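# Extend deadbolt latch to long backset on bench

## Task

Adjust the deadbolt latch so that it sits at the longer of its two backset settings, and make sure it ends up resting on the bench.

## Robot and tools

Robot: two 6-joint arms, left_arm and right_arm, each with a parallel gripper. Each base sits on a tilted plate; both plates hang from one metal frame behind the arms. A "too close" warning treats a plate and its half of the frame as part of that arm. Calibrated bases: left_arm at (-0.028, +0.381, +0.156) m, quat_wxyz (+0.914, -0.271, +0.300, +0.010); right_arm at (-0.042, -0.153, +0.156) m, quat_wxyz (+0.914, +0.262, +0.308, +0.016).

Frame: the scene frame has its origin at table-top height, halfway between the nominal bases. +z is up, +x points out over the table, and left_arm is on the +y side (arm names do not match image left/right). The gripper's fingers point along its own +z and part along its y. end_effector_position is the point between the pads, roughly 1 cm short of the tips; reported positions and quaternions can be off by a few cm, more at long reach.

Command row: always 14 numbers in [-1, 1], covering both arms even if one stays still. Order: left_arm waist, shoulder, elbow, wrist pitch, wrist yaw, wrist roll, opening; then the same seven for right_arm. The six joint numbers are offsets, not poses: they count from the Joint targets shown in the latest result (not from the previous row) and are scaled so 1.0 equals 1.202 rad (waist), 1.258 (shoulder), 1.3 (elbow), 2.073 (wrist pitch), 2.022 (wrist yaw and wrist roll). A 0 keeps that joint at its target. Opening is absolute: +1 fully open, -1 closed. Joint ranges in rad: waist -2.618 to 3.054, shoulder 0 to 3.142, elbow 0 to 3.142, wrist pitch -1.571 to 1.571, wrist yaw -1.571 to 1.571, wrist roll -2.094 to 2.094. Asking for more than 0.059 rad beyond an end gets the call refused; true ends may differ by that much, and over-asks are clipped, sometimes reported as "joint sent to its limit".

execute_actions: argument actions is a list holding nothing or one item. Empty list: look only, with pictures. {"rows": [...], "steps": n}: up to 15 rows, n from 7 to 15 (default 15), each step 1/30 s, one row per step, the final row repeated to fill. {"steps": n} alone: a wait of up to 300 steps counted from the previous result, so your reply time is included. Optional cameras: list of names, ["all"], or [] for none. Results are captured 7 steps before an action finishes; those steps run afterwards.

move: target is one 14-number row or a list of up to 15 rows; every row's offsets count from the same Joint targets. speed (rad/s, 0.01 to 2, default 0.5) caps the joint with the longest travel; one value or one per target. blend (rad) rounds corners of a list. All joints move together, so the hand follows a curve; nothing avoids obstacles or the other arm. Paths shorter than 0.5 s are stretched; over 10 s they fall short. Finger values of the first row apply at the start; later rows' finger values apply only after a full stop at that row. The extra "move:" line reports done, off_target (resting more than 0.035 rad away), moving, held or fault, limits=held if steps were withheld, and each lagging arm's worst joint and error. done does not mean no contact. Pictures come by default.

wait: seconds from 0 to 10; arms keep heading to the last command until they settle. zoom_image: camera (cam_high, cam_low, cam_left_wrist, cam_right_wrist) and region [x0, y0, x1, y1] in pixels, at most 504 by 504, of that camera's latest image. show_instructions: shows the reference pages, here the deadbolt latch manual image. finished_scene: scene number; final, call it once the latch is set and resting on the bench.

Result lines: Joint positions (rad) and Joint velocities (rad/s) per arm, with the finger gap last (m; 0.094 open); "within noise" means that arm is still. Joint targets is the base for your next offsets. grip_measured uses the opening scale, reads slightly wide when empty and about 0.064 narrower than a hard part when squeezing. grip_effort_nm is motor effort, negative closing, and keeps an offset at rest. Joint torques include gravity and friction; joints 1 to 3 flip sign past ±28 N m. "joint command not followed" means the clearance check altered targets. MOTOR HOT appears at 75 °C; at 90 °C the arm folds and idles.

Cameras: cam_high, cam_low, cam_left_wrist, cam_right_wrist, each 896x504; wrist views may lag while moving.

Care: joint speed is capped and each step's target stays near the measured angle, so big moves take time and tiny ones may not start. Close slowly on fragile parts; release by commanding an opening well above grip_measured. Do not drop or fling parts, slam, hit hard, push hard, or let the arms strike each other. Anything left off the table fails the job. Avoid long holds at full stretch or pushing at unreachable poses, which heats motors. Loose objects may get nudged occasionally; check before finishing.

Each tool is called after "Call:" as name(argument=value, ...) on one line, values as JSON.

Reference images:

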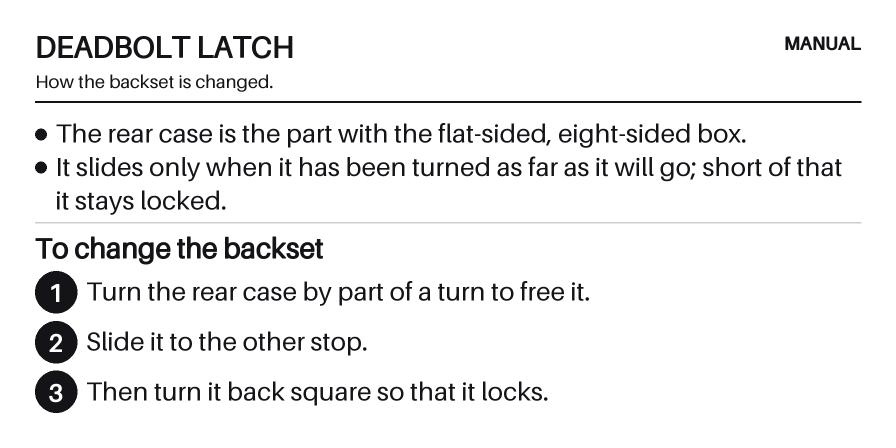

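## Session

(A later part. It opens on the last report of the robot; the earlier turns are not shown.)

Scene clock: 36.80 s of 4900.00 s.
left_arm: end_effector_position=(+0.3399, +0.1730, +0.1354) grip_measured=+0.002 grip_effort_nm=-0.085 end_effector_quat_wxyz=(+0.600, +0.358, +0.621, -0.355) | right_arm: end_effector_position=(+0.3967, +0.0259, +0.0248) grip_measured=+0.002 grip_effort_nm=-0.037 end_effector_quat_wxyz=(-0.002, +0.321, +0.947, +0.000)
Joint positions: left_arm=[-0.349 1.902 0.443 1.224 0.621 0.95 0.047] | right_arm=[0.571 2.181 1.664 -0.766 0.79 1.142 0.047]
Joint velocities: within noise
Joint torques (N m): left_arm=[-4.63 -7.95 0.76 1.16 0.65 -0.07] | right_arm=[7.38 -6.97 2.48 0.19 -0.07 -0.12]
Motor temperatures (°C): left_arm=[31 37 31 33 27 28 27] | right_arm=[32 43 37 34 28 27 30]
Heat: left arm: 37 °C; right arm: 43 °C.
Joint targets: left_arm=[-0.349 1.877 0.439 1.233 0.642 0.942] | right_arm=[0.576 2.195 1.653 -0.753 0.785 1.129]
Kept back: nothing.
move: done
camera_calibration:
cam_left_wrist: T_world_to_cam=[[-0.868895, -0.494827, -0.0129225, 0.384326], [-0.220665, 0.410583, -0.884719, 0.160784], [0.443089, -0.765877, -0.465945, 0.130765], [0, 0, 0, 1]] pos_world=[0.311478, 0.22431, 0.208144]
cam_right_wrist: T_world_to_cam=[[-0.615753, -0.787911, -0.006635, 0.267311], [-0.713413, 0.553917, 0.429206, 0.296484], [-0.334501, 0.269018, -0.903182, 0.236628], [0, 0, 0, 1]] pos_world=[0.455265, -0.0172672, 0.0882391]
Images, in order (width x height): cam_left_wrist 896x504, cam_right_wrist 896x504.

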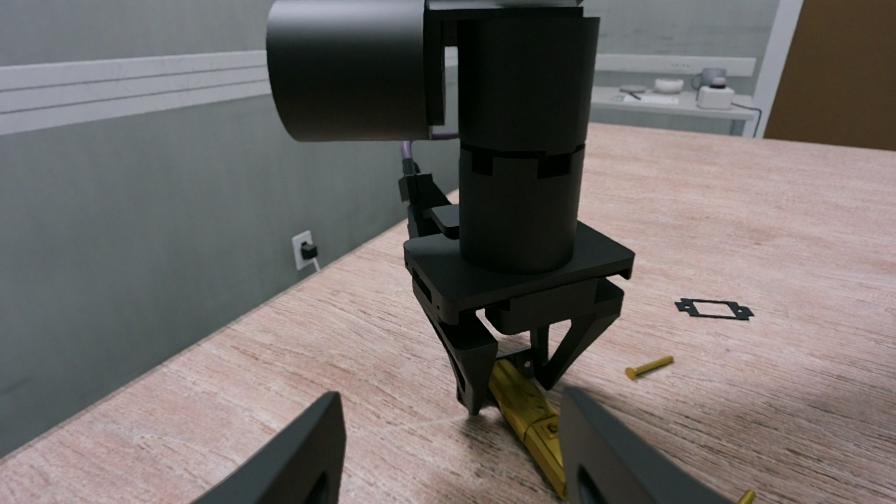

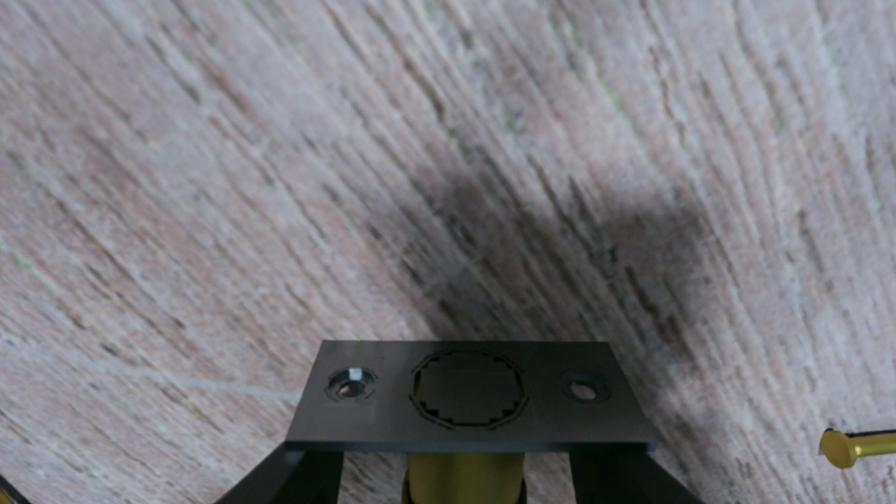

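Call:
move(target=[[0,0,0,0,0,0,0.0, 0,0,0,0,0,0,-0.45],[0,0,0,0,0,0,0.0, 0,0,0,0,0,0,-0.6],[0,0,0,0,0,0,0.0, 0,0,0,0,0,0,-0.75]], cameras=["cam_right_wrist","cam_left_wrist"])

Scene clock: 39.53 s of 4900.00 s.
left_arm: end_effector_position=(+0.3399, +0.1730, +0.1354) grip_measured=+0.002 grip_effort_nm=-0.090 end_effector_quat_wxyz=(+0.600, +0.358, +0.621, -0.355) | right_arm: end_effector_position=(+0.3970, +0.0261, +0.0248) grip_measured=-0.561 grip_effort_nm=-0.989 end_effector_quat_wxyz=(-0.001, +0.321, +0.947, +0.000)
Joint positions: left_arm=[-0.349 1.902 0.443 1.224 0.621 0.95 0.047] | right_arm=[0.571 2.181 1.664 -0.765 0.79 1.14 0.021]
Joint velocities: within noise
Joint torques (N m): left_arm=[-4.63 -7.91 0.69 1.15 0.67 -0.08] | right_arm=[7.38 -6.95 2.47 0.17 -0.08 -0.12]
Motor temperatures (°C): left_arm=[31 37 31 33 27 28 27] | right_arm=[32 43 37 33 28 27 30]
Heat: left arm: 37 °C; right arm: 43 °C.
Joint targets: left_arm=[-0.349 1.877 0.439 1.233 0.642 0.942] | right_arm=[0.576 2.195 1.653 -0.753 0.785 1.130]
Kept back: nothing.
move: done
camera_calibration:
cam_left_wrist: T_world_to_cam=[[-0.868895, -0.494827, -0.0129225, 0.384326], [-0.220665, 0.410583, -0.884719, 0.160784], [0.443089, -0.765877, -0.465945, 0.130765], [0, 0, 0, 1]] pos_world=[0.311478, 0.22431, 0.208144]
cam_right_wrist: T_world_to_cam=[[-0.6154, -0.788179, -0.00761624, 0.267475], [-0.714063, 0.553388, 0.428808, 0.296877], [-0.333762, 0.269327, -0.903364, 0.236381], [0, 0, 0, 1]] pos_world=[0.455488, -0.0171334, 0.088272]
Images, in order (width x height): cam_left_wrist 896x504, cam_right_wrist 896x504.

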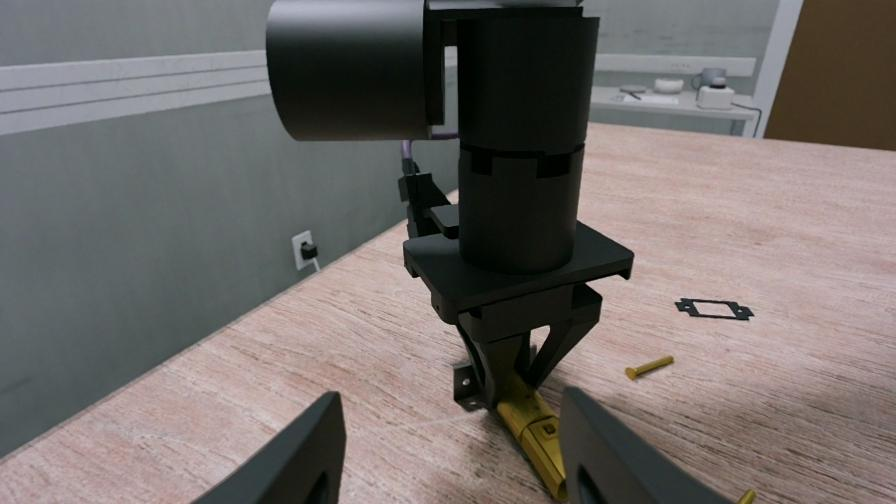

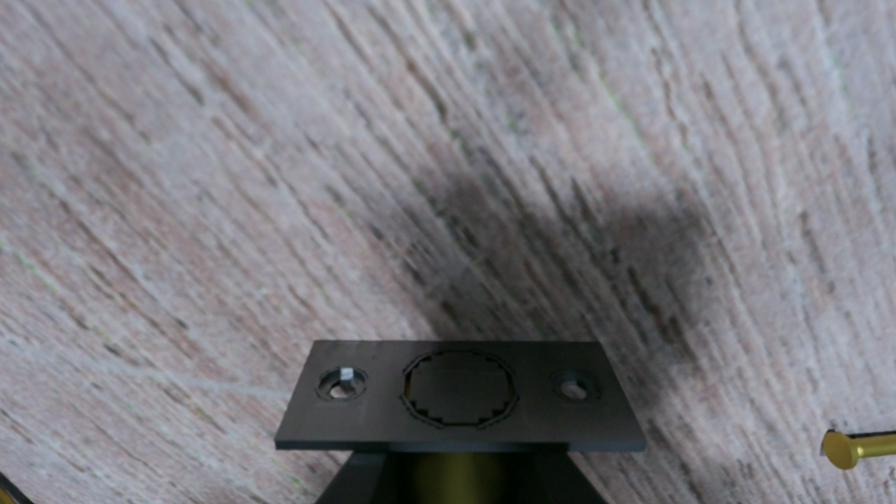

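Call:
move(target=[0,0,0,0,0,0,0.0, 0.166,-0.093,0.178,-0.244,0.028,0.336,-0.8], speed=0.5)

Scene clock: 42.47 s of 4900.00 s.
left_arm: end_effector_position=(+0.3399, +0.1730, +0.1354) grip_measured=+0.002 grip_effort_nm=-0.090 end_effector_quat_wxyz=(+0.600, +0.358, +0.621, -0.355) | right_arm: end_effector_position=(+0.3951, +0.0155, +0.1334) grip_measured=-0.561 grip_effort_nm=-0.984 end_effector_quat_wxyz=(-0.003, +0.500, +0.866, -0.007)
Joint positions: left_arm=[-0.349 1.902 0.443 1.224 0.621 0.95 0.047] | right_arm=[0.746 2.104 1.864 -1.241 0.825 1.797 0.021]
Joint velocities: within noise
Joint torques (N m): left_arm=[-4.51 -7.92 0.79 1.19 0.66 -0.08] | right_arm=[9.16 -9.4 5.52 -0.15 0.17 0.11]
Motor temperatures (°C): left_arm=[31 37 31 33 27 28 27] | right_arm=[33 43 37 33 28 27 30]
Heat: left arm: 37 °C; right arm: 43 °C.
Joint targets: left_arm=[-0.349 1.877 0.439 1.233 0.642 0.942] | right_arm=[0.776 2.077 1.885 -1.259 0.842 1.809]
Kept back: nothing.
move: done
camera_calibration:
cam_left_wrist: T_world_to_cam=[[-0.868895, -0.494827, -0.0129225, 0.384326], [-0.220665, 0.410583, -0.884719, 0.160784], [0.443089, -0.765877, -0.465945, 0.130765], [0, 0, 0, 1]] pos_world=[0.311478, 0.22431, 0.208144]
cam_right_wrist: T_world_to_cam=[[-0.870685, -0.491801, 0.00621845, 0.35322], [-0.44278, 0.789278, 0.425424, 0.144355], [-0.214132, 0.367657, -0.904973, 0.288086], [0, 0, 0, 1]] pos_world=[0.43315, -0.0461391, 0.197101]

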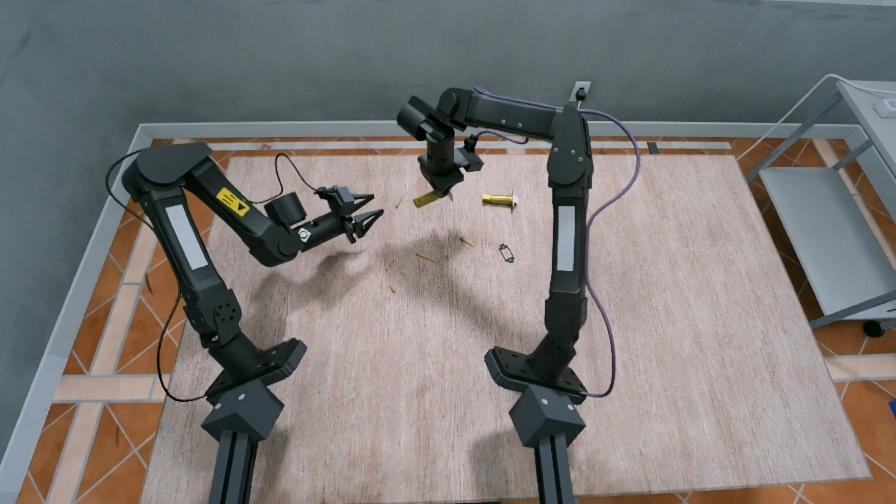

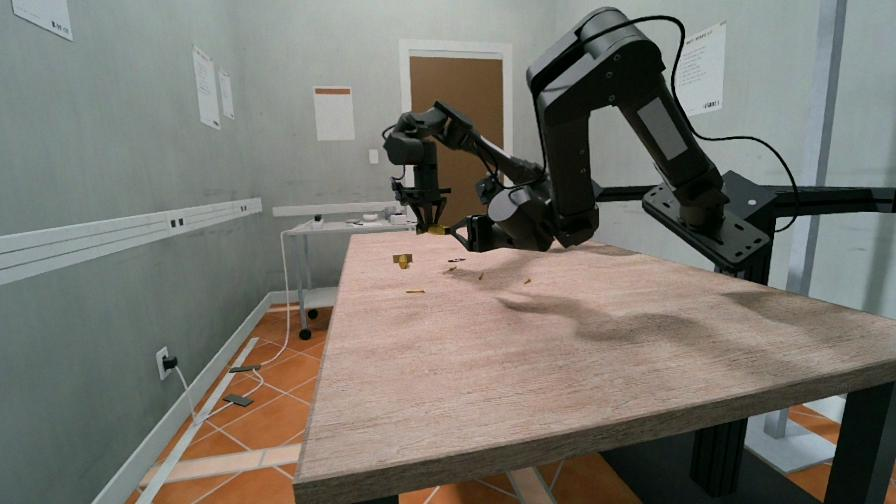

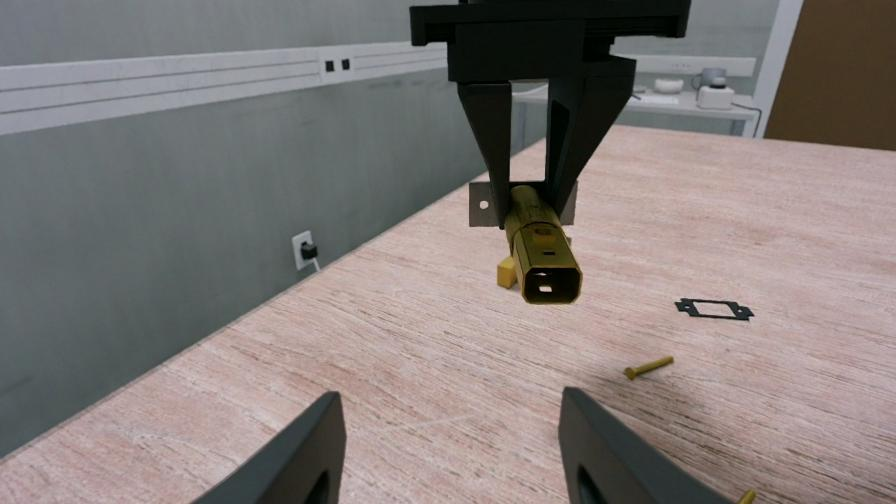

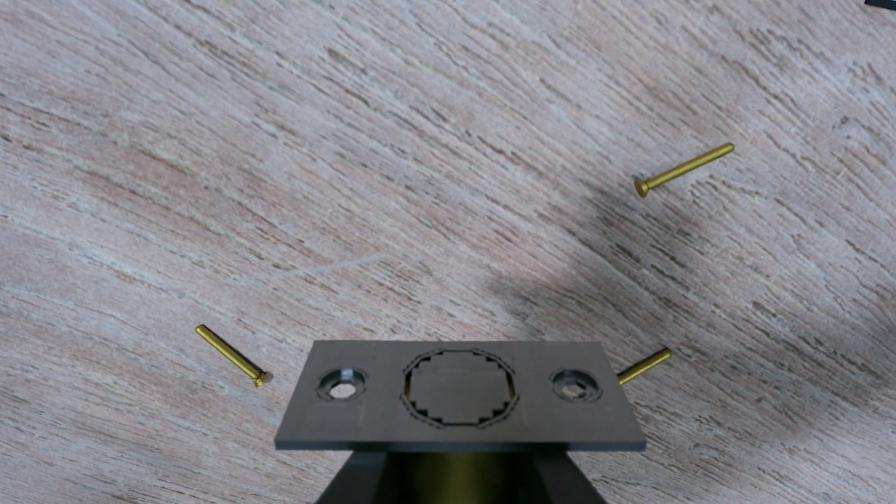

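Call:
zoom_image(camera="cam_left_wrist", region=[440, 150, 640, 330])

Scaled by 2.520 from the camera's 896x504 image, which has a finer 1280x720 frame.

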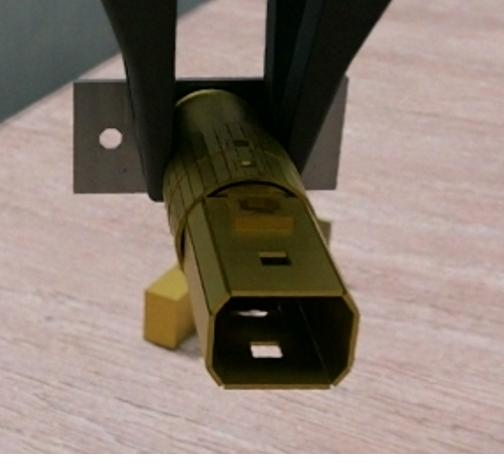

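Call:
move(target=[-0.101,0.229,0.116,0.061,-0.061,-0.006,-0.15, 0,0,0,0,0,0,-0.8], speed=0.3)

Scene clock: 47.87 s of 4900.00 s.
left_arm: end_effector_position=(+0.3455, +0.1214, +0.1166) grip_measured=-0.148 grip_effort_nm=-0.095 end_effector_quat_wxyz=(+0.601, +0.361, +0.625, -0.344) | right_arm: end_effector_position=(+0.3950, +0.0154, +0.1334) grip_measured=-0.561 grip_effort_nm=-0.984 end_effector_quat_wxyz=(-0.003, +0.500, +0.866, -0.007)
Joint positions: left_arm=[-0.446 2.149 0.583 1.348 0.509 0.938 0.04] | right_arm=[0.746 2.104 1.864 -1.242 0.825 1.798 0.021]
Joint velocities: within noise
Joint torques (N m): left_arm=[-7.66 -5.01 1.5 1.23 0.58 -0.1] | right_arm=[9.17 -9.4 5.52 -0.14 0.16 0.11]
Motor temperatures (°C): left_arm=[31 37 31 33 27 28 27] | right_arm=[34 43 37 33 28 27 31]
Heat: left arm: 37 °C; right arm: 43 °C.
Joint targets: left_arm=[-0.471 2.165 0.590 1.359 0.518 0.930] | right_arm=[0.776 2.077 1.885 -1.259 0.842 1.809]
Kept back: nothing.
move: done
camera_calibration:
cam_left_wrist: T_world_to_cam=[[-0.86322, -0.504, -0.0289044, 0.364353], [-0.218796, 0.42511, -0.878299, 0.16343], [0.454951, -0.751841, -0.477237, 0.0754643], [0, 0, 0, 1]] pos_world=[0.315942, 0.170895, 0.190086]
cam_right_wrist: T_world_to_cam=[[-0.870782, -0.491623, 0.00672133, 0.353047], [-0.442461, 0.789518, 0.425311, 0.144271], [-0.214399, 0.367379, -0.905023, 0.288218], [0, 0, 0, 1]] pos_world=[0.433055, -0.0462236, 0.197111]

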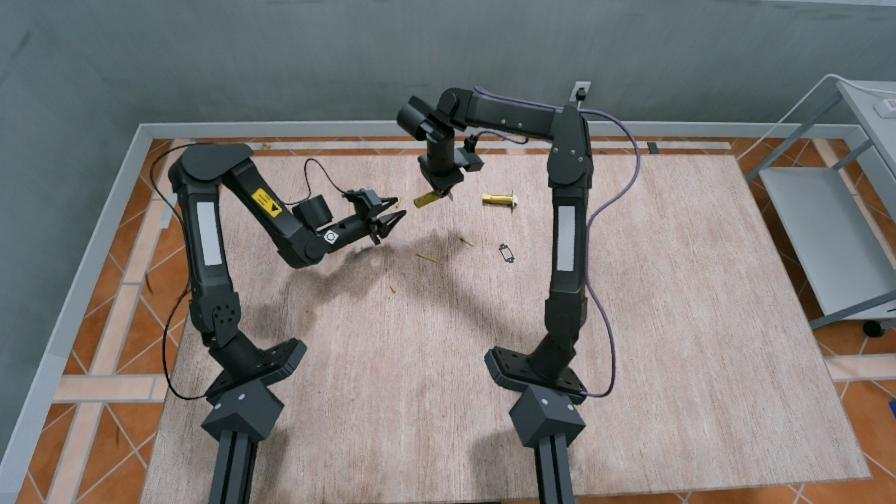

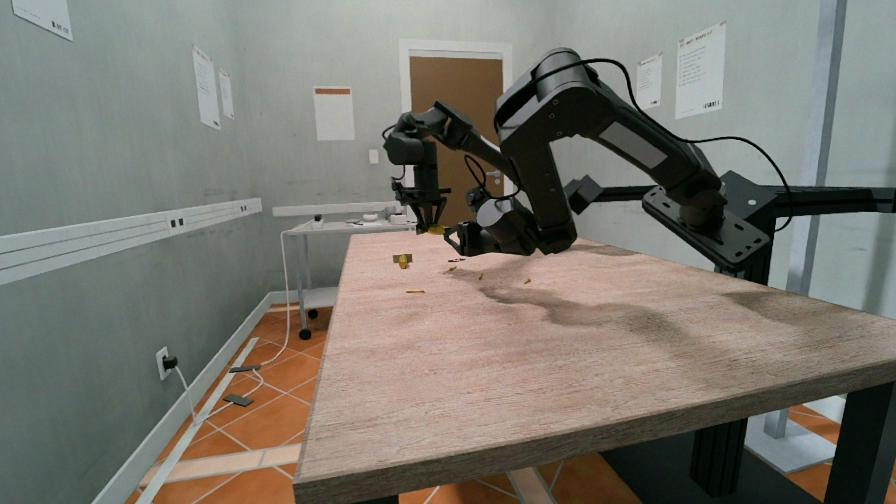

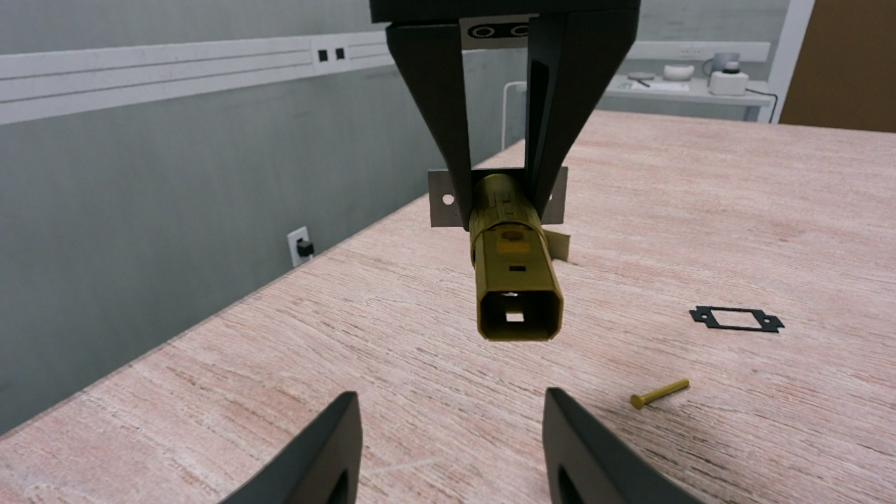

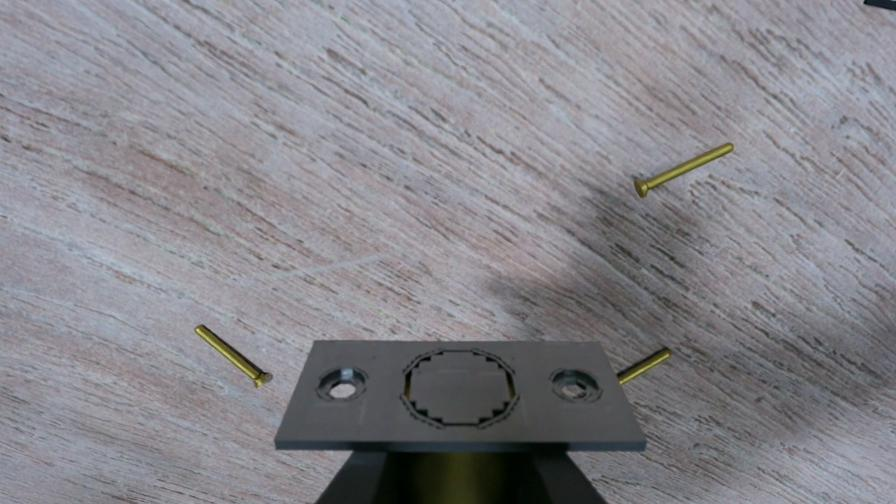

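Call:
move(target=[-0.010,0.033,0,0.020,0.022,-0.002,-0.15, 0,0,0,0,0,0,-0.8], speed=0.3, cameras=["cam_left_wrist"])

Scene clock: 50.63 s of 4900.00 s.
left_arm: end_effector_position=(+0.3357, +0.1133, +0.1197) grip_measured=-0.148 grip_effort_nm=-0.095 end_effector_quat_wxyz=(+0.607, +0.363, +0.610, -0.358) | right_arm: end_effector_position=(+0.3950, +0.0154, +0.1334) grip_measured=-0.561 grip_effort_nm=-0.979 end_effector_quat_wxyz=(-0.003, +0.500, +0.866, -0.007)
Joint positions: left_arm=[-0.457 2.189 0.583 1.39 0.542 0.935 0.04] | right_arm=[0.746 2.104 1.864 -1.242 0.825 1.798 0.021]
Joint velocities: within noise
Joint torques (N m): left_arm=[-8.03 -4.86 1.4 1.21 0.66 -0.13] | right_arm=[9.17 -9.4 5.5 -0.14 0.17 0.12]
Motor temperatures (°C): left_arm=[31 37 31 33 27 28 27] | right_arm=[34 43 38 33 28 27 31]
Heat: left arm: 37 °C; right arm: 43 °C.
Joint targets: left_arm=[-0.482 2.206 0.590 1.401 0.563 0.926] | right_arm=[0.776 2.077 1.885 -1.259 0.842 1.809]
Kept back: nothing.
move: done
camera_calibration:
cam_left_wrist: T_world_to_cam=[[-0.875297, -0.482824, -0.0271494, 0.353387], [-0.194544, 0.40297, -0.894297, 0.163782], [0.442728, -0.777494, -0.446649, 0.0786701], [0, 0, 0, 1]] pos_world=[0.306352, 0.16579, 0.191202]
Images, in order (width x height): cam_left_wrist 896x504.

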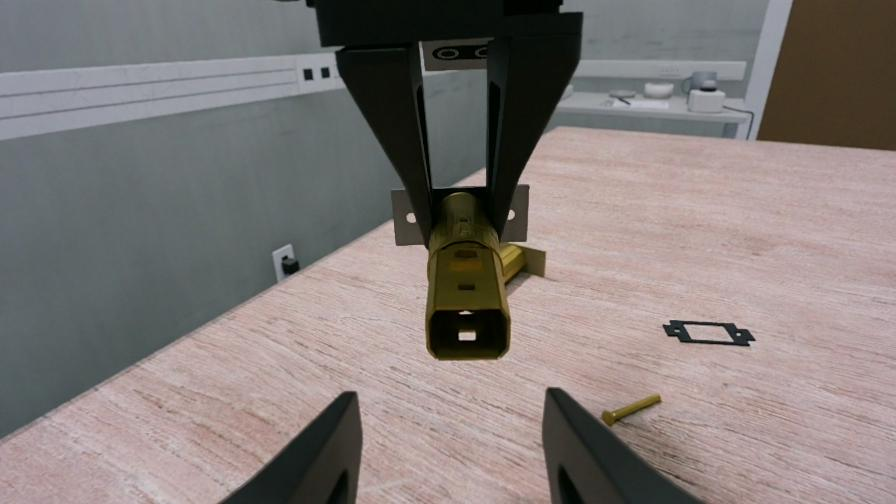

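Call:
move(target=[-0.059,0.064,0.127,-0.038,-0.035,-0.010,-0.15, 0,0,0,0,0,0,-0.8], speed=0.3, cameras=["cam_left_wrist","cam_right_wrist","cam_low"])

Scene clock: 52.77 s of 4900.00 s.
left_arm: end_effector_position=(+0.3582, +0.0786, +0.1246) grip_measured=-0.148 grip_effort_nm=-0.085 end_effector_quat_wxyz=(+0.616, +0.358, +0.603, -0.360) | right_arm: end_effector_position=(+0.4014, +0.0021, +0.1366) grip_measured=-0.561 grip_effort_nm=-0.984 end_effector_quat_wxyz=(+0.025, +0.495, +0.868, -0.020)
Joint positions: left_arm=[-0.52 2.266 0.739 1.339 0.495 0.913 0.04] | right_arm=[0.746 2.094 1.864 -1.265 0.888 1.798 0.021]
Joint velocities: within noise
Joint torques (N m): left_arm=[-9.33 -5.11 2.77 0.97 0.41 -0.09] | right_arm=[9.1 -8.47 5.5 0.08 -0.5 0.11]
Motor temperatures (°C): left_arm=[31 37 31 33 27 28 27] | right_arm=[34 43 38 33 28 27 31]
Heat: left arm: 37 °C; right arm: 43 °C.
Joint targets: left_arm=[-0.554 2.287 0.755 1.322 0.492 0.906] | right_arm=[0.776 2.077 1.885 -1.259 0.842 1.809]
Kept back: nothing.
move: off_target (right_arm); right_arm: the wrist yaw is farthest, 0.046 rad from its target
camera_calibration:
cam_left_wrist: T_world_to_cam=[[-0.872132, -0.488283, -0.031088, 0.35625], [-0.18327, 0.384934, -0.904565, 0.185116], [0.45365, -0.783202, -0.4252, 0.0377568], [0, 0, 0, 1]] pos_world=[0.327495, 0.132265, 0.194579]
cam_right_wrist: T_world_to_cam=[[-0.865584, -0.500763, 0.000771038, 0.350878], [-0.465352, 0.80494, 0.368129, 0.173243], [-0.184966, 0.318288, -0.929774, 0.289075], [0, 0, 0, 1]] pos_world=[0.437802, -0.0557525, 0.204728]
Images, in order (width x height): cam_low 896x504, cam_left_wrist 896x504, cam_right_wrist 896x504.

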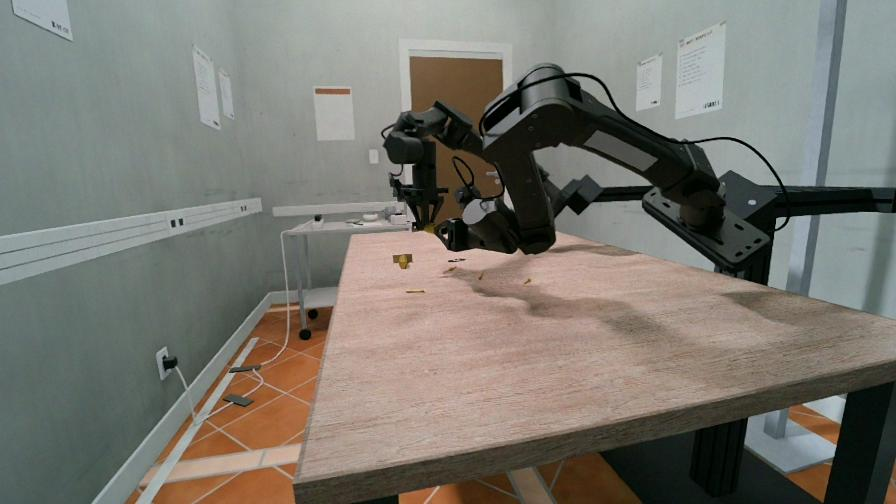

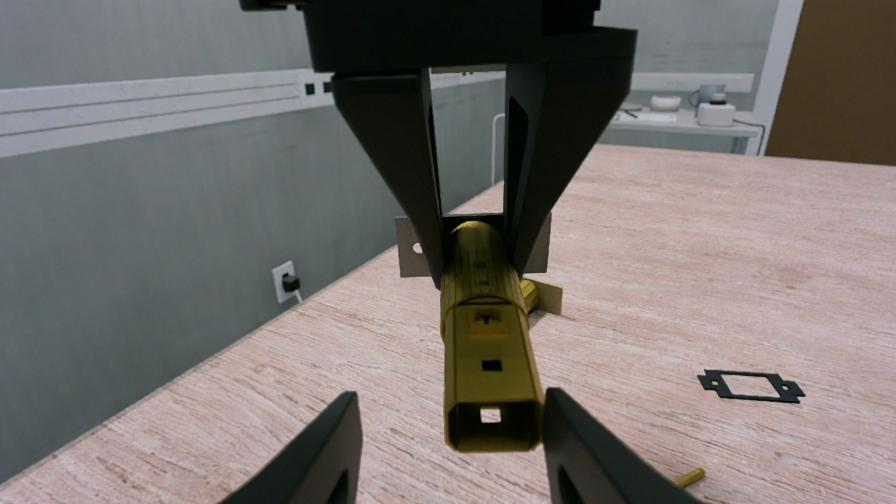

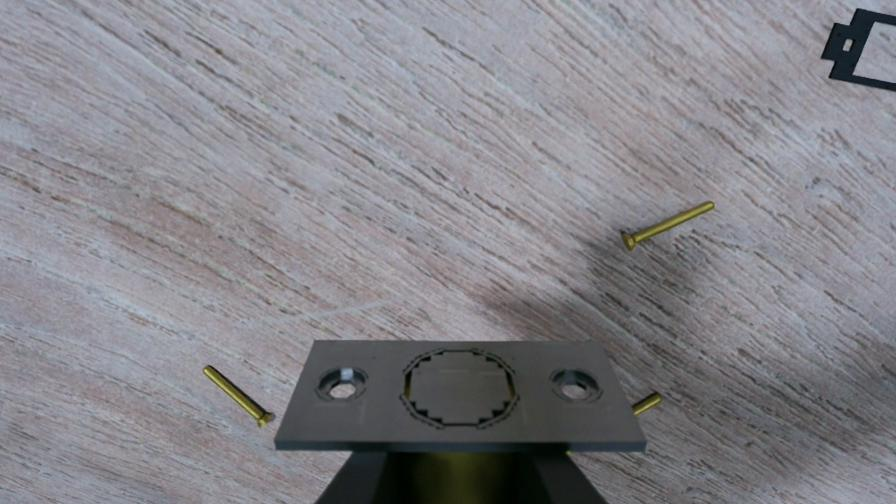

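Call:
move(target=[0.059,-0.064,-0.127,0.038,0.035,0.010,0.2, 0,0,0,0,0,0,-0.8], speed=0.4, cameras=["cam_left_wrist","cam_right_wrist"])

Scene clock: 54.03 s of 4900.00 s.
left_arm: end_effector_position=(+0.3228, +0.0997, +0.1176) grip_measured=+0.198 grip_effort_nm=0.110 end_effector_quat_wxyz=(+0.595, +0.365, +0.608, -0.379) | right_arm: end_effector_position=(+0.3967, +0.0074, +0.1365) grip_measured=-0.561 grip_effort_nm=-0.984 end_effector_quat_wxyz=(+0.007, +0.496, +0.868, -0.014)
Joint positions: left_arm=[-0.481 2.232 0.593 1.39 0.542 0.918 0.056] | right_arm=[0.747 2.094 1.864 -1.265 0.849 1.798 0.021]
Joint velocities: within noise
Joint torques (N m): left_arm=[-5.96 -8.4 0.49 1.2 0.66 0.11] | right_arm=[9.03 -8.47 5.5 0.07 -0.08 0.11]
Motor temperatures (°C): left_arm=[32 37 31 33 27 28 27] | right_arm=[34 43 38 33 28 27 31]
Heat: left arm: 37 °C; right arm: 43 °C.
Joint targets: left_arm=[-0.482 2.206 0.590 1.401 0.563 0.926] | right_arm=[0.776 2.077 1.885 -1.258 0.842 1.809]
Kept back: nothing.
move: done
camera_calibration:
cam_left_wrist: T_world_to_cam=[[-0.893489, -0.449081, 0.00184921, 0.334625], [-0.201878, 0.397969, -0.894911, 0.167747], [0.401152, -0.799966, -0.446241, 0.0884952], [0, 0, 0, 1]] pos_world=[0.297348, 0.154309, 0.18899]
cam_right_wrist: T_world_to_cam=[[-0.865981, -0.499997, 0.00897425, 0.348425], [-0.454504, 0.794419, 0.402895, 0.15785], [-0.208576, 0.344821, -0.915202, 0.293654], [0, 0, 0, 1]] pos_world=[0.434722, -0.0524452, 0.202029]
Images, in order (width x height): cam_left_wrist 896x504, cam_right_wrist 896x504.

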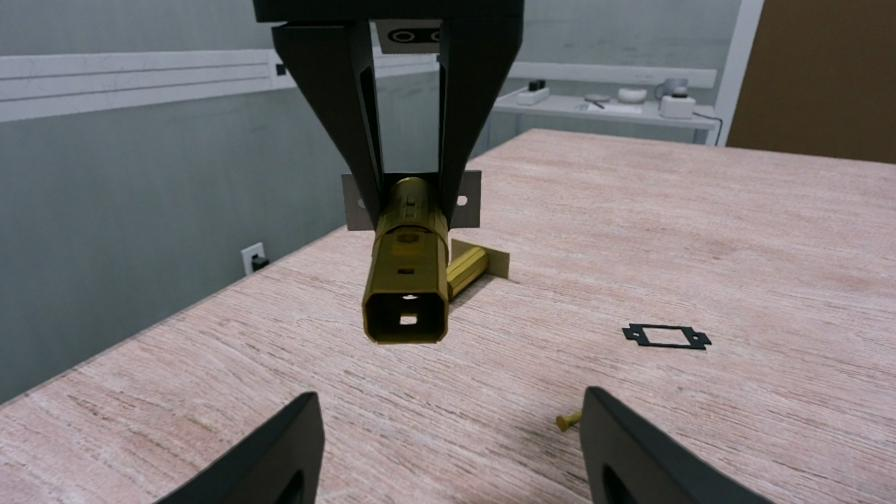

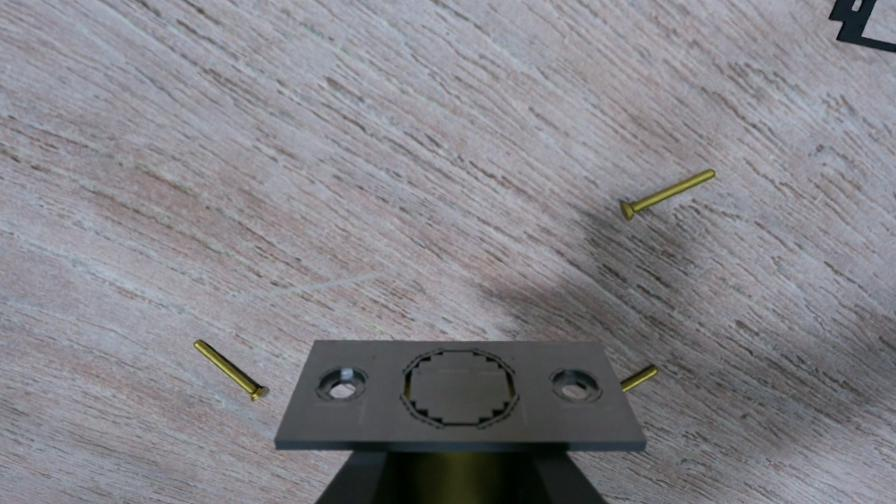

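Call:
move(target=[-0.024,0,0.004,0.026,-0.023,-0.010,0.2, 0,0,0,0,0,0,-0.8], speed=0.3, cameras=["cam_left_wrist"])

Scene clock: 57.07 s of 4900.00 s.
left_arm: end_effector_position=(+0.3338, +0.1048, +0.1213) grip_measured=+0.198 grip_effort_nm=0.105 end_effector_quat_wxyz=(+0.610, +0.356, +0.612, -0.356) | right_arm: end_effector_position=(+0.3966, +0.0074, +0.1365) grip_measured=-0.561 grip_effort_nm=-0.984 end_effector_quat_wxyz=(+0.007, +0.496, +0.868, -0.014)
Joint positions: left_arm=[-0.485 2.232 0.593 1.443 0.508 0.914 0.056] | right_arm=[0.747 2.094 1.864 -1.265 0.849 1.798 0.021]
Joint velocities: within noise
Joint torques (N m): left_arm=[-8.01 -8.29 1.03 1.23 0.57 -0.11] | right_arm=[9.01 -8.44 5.5 0.07 -0.08 0.11]
Motor temperatures (°C): left_arm=[32 37 31 33 27 28 27] | right_arm=[34 43 38 33 28 27 31]
Heat: left arm: 37 °C; right arm: 43 °C.
Joint targets: left_arm=[-0.511 2.206 0.595 1.454 0.516 0.906] | right_arm=[0.776 2.077 1.885 -1.258 0.842 1.809]
Kept back: nothing.
move: done
camera_calibration:
cam_left_wrist: T_world_to_cam=[[-0.867616, -0.496725, -0.0225106, 0.345999], [-0.202506, 0.394335, -0.896377, 0.17206], [0.454129, -0.773152, -0.442721, 0.06894], [0, 0, 0, 1]] pos_world=[0.30373, 0.157318, 0.19254]
Images, in order (width x height): cam_left_wrist 896x504.

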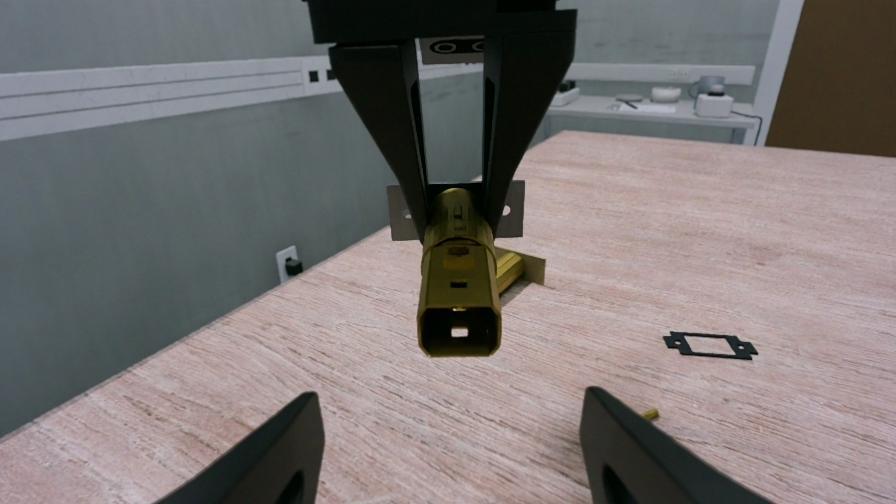

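Call:
move(target=[[0,0.031,0.008,-0.01,-0.003,0,0.2, 0,0,0,0,0,0,-0.8],[-0.054,0.083,0.124,-0.051,-0.028,-0.007,0.2, 0,0,0,0,0,0,-0.8]], speed=0.3, cameras=["cam_left_wrist","cam_right_wrist"])

Scene clock: 59.07 s of 4900.00 s.
left_arm: end_effector_position=(+0.3555, +0.0694, +0.1251) grip_measured=+0.198 grip_effort_nm=0.100 end_effector_quat_wxyz=(+0.612, +0.355, +0.610, -0.357) | right_arm: end_effector_position=(+0.3966, +0.0074, +0.1365) grip_measured=-0.561 grip_effort_nm=-0.989 end_effector_quat_wxyz=(+0.007, +0.496, +0.868, -0.014)
Joint positions: left_arm=[-0.549 2.292 0.75 1.356 0.451 0.9 0.056] | right_arm=[0.747 2.094 1.864 -1.265 0.849 1.798 0.021]
Joint velocities: within noise
Joint torques (N m): left_arm=[-8.83 -5.18 1.94 1.1 0.52 -0.12] | right_arm=[9.05 -8.46 5.49 0.07 -0.08 0.11]
Motor temperatures (°C): left_arm=[32 37 31 33 27 28 27] | right_arm=[35 43 38 33 28 27 31]
Heat: left arm: 37 °C; right arm: 43 °C.
Joint targets: left_arm=[-0.576 2.311 0.756 1.349 0.460 0.892] | right_arm=[0.776 2.077 1.885 -1.258 0.842 1.809]
Kept back: nothing.
move: done
camera_calibration:
cam_left_wrist: T_world_to_cam=[[-0.868124, -0.495779, -0.0237346, 0.347624], [-0.198057, 0.389857, -0.899325, 0.192879], [0.45512, -0.776025, -0.436636, 0.0324342], [0, 0, 0, 1]] pos_world=[0.325221, 0.122319, 0.195874]
cam_right_wrist: T_world_to_cam=[[-0.865983, -0.499992, 0.00906357, 0.348398], [-0.454391, 0.794312, 0.403234, 0.1577], [-0.208813, 0.345075, -0.915052, 0.293698], [0, 0, 0, 1]] pos_world=[0.434692, -0.0524144, 0.202001]
Images, in order (width x height): cam_left_wrist 896x504, cam_right_wrist 896x504.

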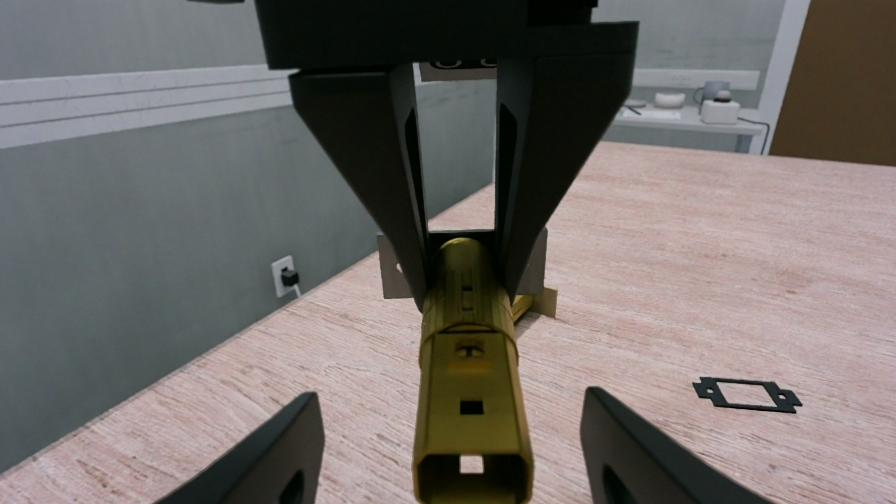

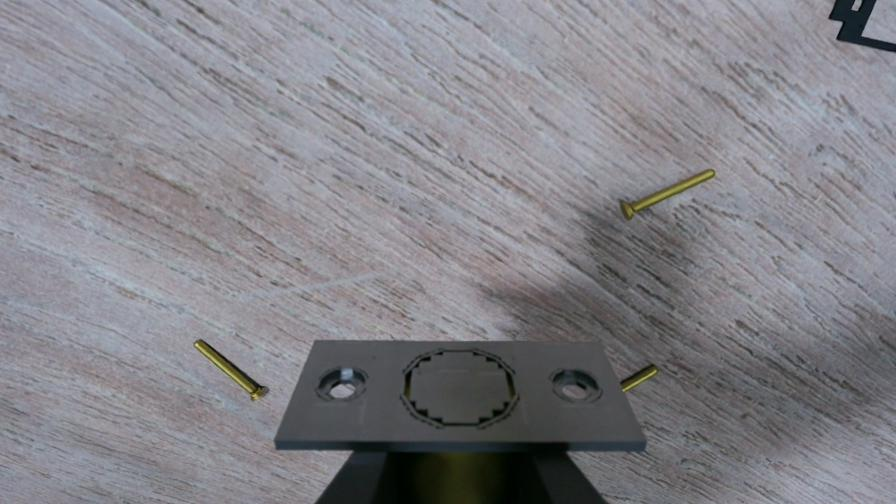

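Call:
move(target=[[-0.013,0.014,0.022,-0.007,-0.006,-0.001,0.2, 0,0,0,0,0,0,-0.8],[-0.013,0.014,0.022,-0.007,-0.006,-0.001,-0.4, 0,0,0,0,0,0,-0.8],[-0.013,0.014,0.022,-0.007,-0.006,-0.001,-0.55, 0,0,0,0,0,0,-0.8]], speed=0.3, cameras=["cam_left_wrist","cam_right_wrist"])

Scene clock: 61.93 s of 4900.00 s.
left_arm: end_effector_position=(+0.3558, +0.0610, +0.1244) grip_measured=-0.529 grip_effort_nm=-1.013 end_effector_quat_wxyz=(+0.609, +0.357, +0.610, -0.360) | right_arm: end_effector_position=(+0.3967, +0.0075, +0.1365) grip_measured=-0.562 grip_effort_nm=-0.989 end_effector_quat_wxyz=(+0.007, +0.496, +0.868, -0.014)
Joint positions: left_arm=[-0.563 2.31 0.776 1.34 0.439 0.897 0.022] | right_arm=[0.747 2.094 1.864 -1.264 0.849 1.798 0.021]
Joint velocities: within noise
Joint torques (N m): left_arm=[-9.14 -5.29 2.17 1.09 0.53 -0.1] | right_arm=[9.01 -8.47 5.53 0.07 -0.07 0.11]
Motor temperatures (°C): left_arm=[32 37 31 33 27 28 27] | right_arm=[35 43 38 33 28 27 31]
Heat: left arm: 37 °C; right arm: 43 °C.
Joint targets: left_arm=[-0.592 2.329 0.785 1.334 0.448 0.890] | right_arm=[0.776 2.077 1.885 -1.259 0.842 1.809]
Kept back: nothing.
move: done
camera_calibration:
cam_left_wrist: T_world_to_cam=[[-0.871738, -0.489571, -0.019832, 0.344088], [-0.200103, 0.392668, -0.897647, 0.195965], [0.44725, -0.778544, -0.440268, 0.028962], [0, 0, 0, 1]] pos_world=[0.326215, 0.114055, 0.195483]
cam_right_wrist: T_world_to_cam=[[-0.866125, -0.49975, 0.00881116, 0.348557], [-0.454245, 0.794369, 0.403285, 0.157619], [-0.208541, 0.345293, -0.915032, 0.293578], [0, 0, 0, 1]] pos_world=[0.434714, -0.0523869, 0.201996]
Images, in order (width x height): cam_left_wrist 896x504, cam_right_wrist 896x504.

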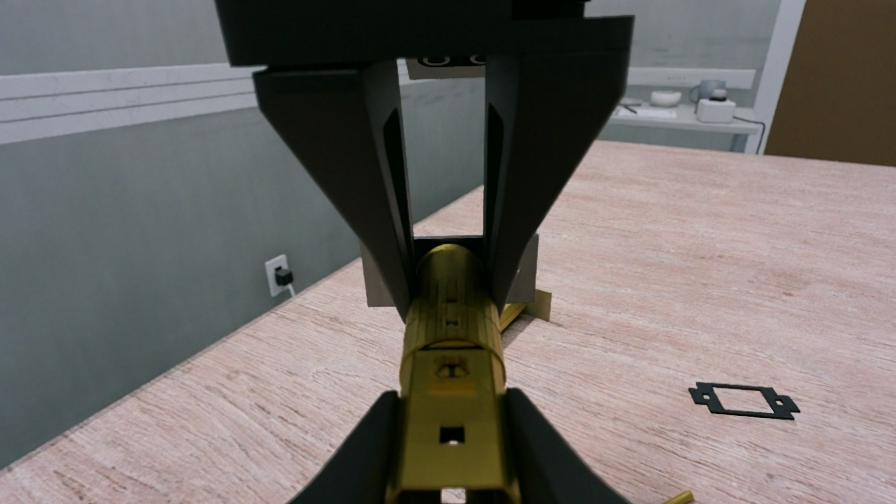

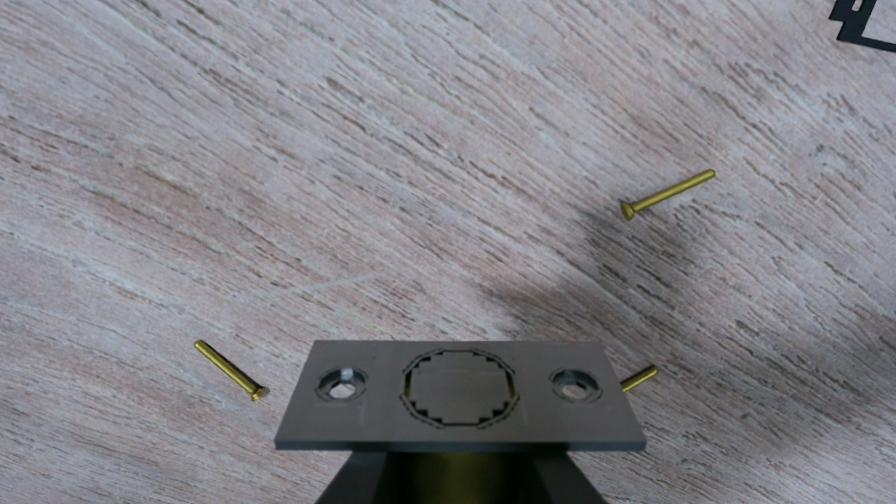

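Call:
move(target=[0,0,0,0,0,0.173,-0.8, 0,0,0,0,0,0,-0.8], speed=0.4, cameras=["cam_left_wrist","cam_right_wrist"])

Scene clock: 63.80 s of 4900.00 s.
left_arm: end_effector_position=(+0.3558, +0.0610, +0.1244) grip_measured=-0.529 grip_effort_nm=-1.028 end_effector_quat_wxyz=(+0.659, +0.451, +0.544, -0.256) | right_arm: end_effector_position=(+0.3967, +0.0075, +0.1365) grip_measured=-0.562 grip_effort_nm=-0.989 end_effector_quat_wxyz=(+0.007, +0.497, +0.868, -0.014)
Joint positions: left_arm=[-0.563 2.31 0.776 1.34 0.439 1.223 0.022] | right_arm=[0.747 2.094 1.864 -1.264 0.849 1.8 0.021]
Joint velocities: within noise
Joint torques (N m): left_arm=[-9.16 -5.3 2.28 1.07 0.52 0.2] | right_arm=[9.05 -8.46 5.53 0.07 -0.08 0.09]
Motor temperatures (°C): left_arm=[32 37 31 33 27 28 27] | right_arm=[35 43 38 33 28 27 31]
Heat: left arm: 37 °C; right arm: 43 °C.
Joint targets: left_arm=[-0.592 2.329 0.785 1.334 0.448 1.239] | right_arm=[0.776 2.077 1.885 -1.259 0.842 1.809]
Kept back: nothing.
move: done
camera_calibration:
cam_left_wrist: T_world_to_cam=[[-0.820216, -0.460954, -0.338772, 0.3637], [0.050045, 0.532114, -0.845192, 0.0919311], [0.56986, -0.710195, -0.41338, -0.022177], [0, 0, 0, 1]] pos_world=[0.30635, 0.102981, 0.191744]
cam_right_wrist: T_world_to_cam=[[-0.866886, -0.498429, 0.008772, 0.348854], [-0.453052, 0.795062, 0.403261, 0.157144], [-0.207971, 0.345607, -0.915043, 0.293351], [0, 0, 0, 1]] pos_world=[0.43462, -0.0524447, 0.201998]
Images, in order (width x height): cam_left_wrist 896x504, cam_right_wrist 896x504.

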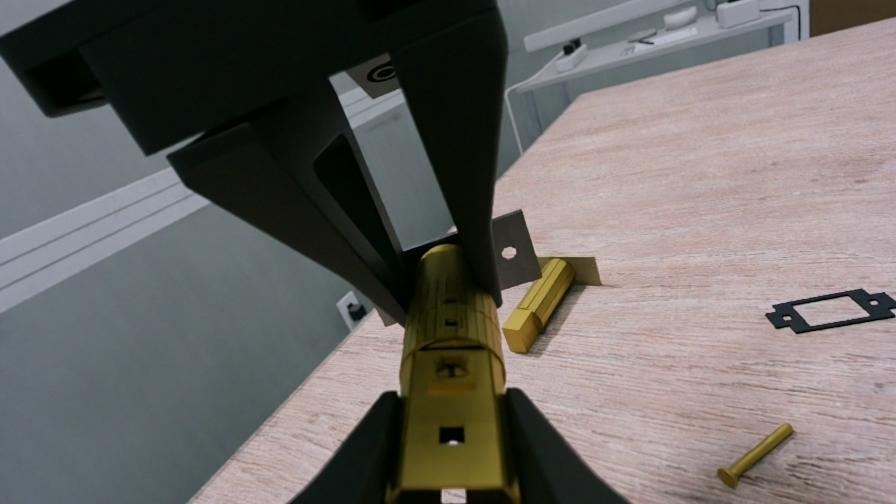

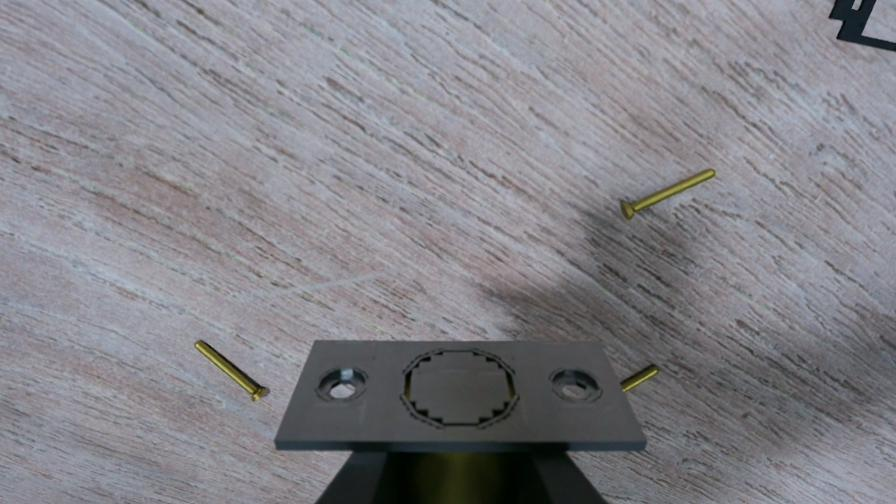

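Call:
move(target=[0,0,0,0,0,0.15,-0.8, 0,0,0,0,0,0,-0.8], speed=0.4, cameras=["cam_left_wrist"])

Scene clock: 65.50 s of 4900.00 s.
left_arm: end_effector_position=(+0.3559, +0.0611, +0.1244) grip_measured=-0.529 grip_effort_nm=-1.018 end_effector_quat_wxyz=(+0.690, +0.528, +0.470, -0.154) | right_arm: end_effector_position=(+0.3968, +0.0076, +0.1365) grip_measured=-0.562 grip_effort_nm=-0.984 end_effector_quat_wxyz=(+0.007, +0.498, +0.867, -0.014)
Joint positions: left_arm=[-0.563 2.31 0.776 1.34 0.438 1.526 0.022] | right_arm=[0.747 2.094 1.864 -1.263 0.849 1.801 0.021]
Joint velocities: within noise
Joint torques (N m): left_arm=[-9.17 -5.31 2.26 1.1 0.52 0.2] | right_arm=[9.03 -8.46 5.5 0.06 -0.08 0.08]
Motor temperatures (°C): left_arm=[32 37 31 33 27 28 27] | right_arm=[35 44 38 33 28 27 31]
Heat: left arm: 37 °C; right arm: 44 °C.
Joint targets: left_arm=[-0.592 2.329 0.785 1.334 0.448 1.543] | right_arm=[0.776 2.077 1.885 -1.258 0.842 1.809]
Kept back: nothing.
move: done
camera_calibration:
cam_left_wrist: T_world_to_cam=[[-0.694448, -0.39134, -0.603818, 0.347778], [0.257669, 0.648265, -0.716491, -0.00509976], [0.671825, -0.653151, -0.34935, -0.0699322], [0, 0, 0, 1]] pos_world=[0.28981, 0.0937291, 0.18191]
Images, in order (width x height): cam_left_wrist 896x504.

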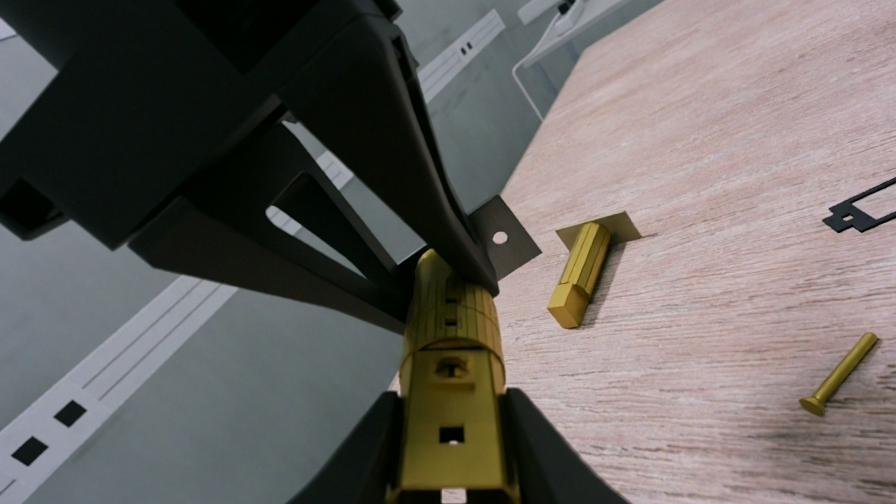

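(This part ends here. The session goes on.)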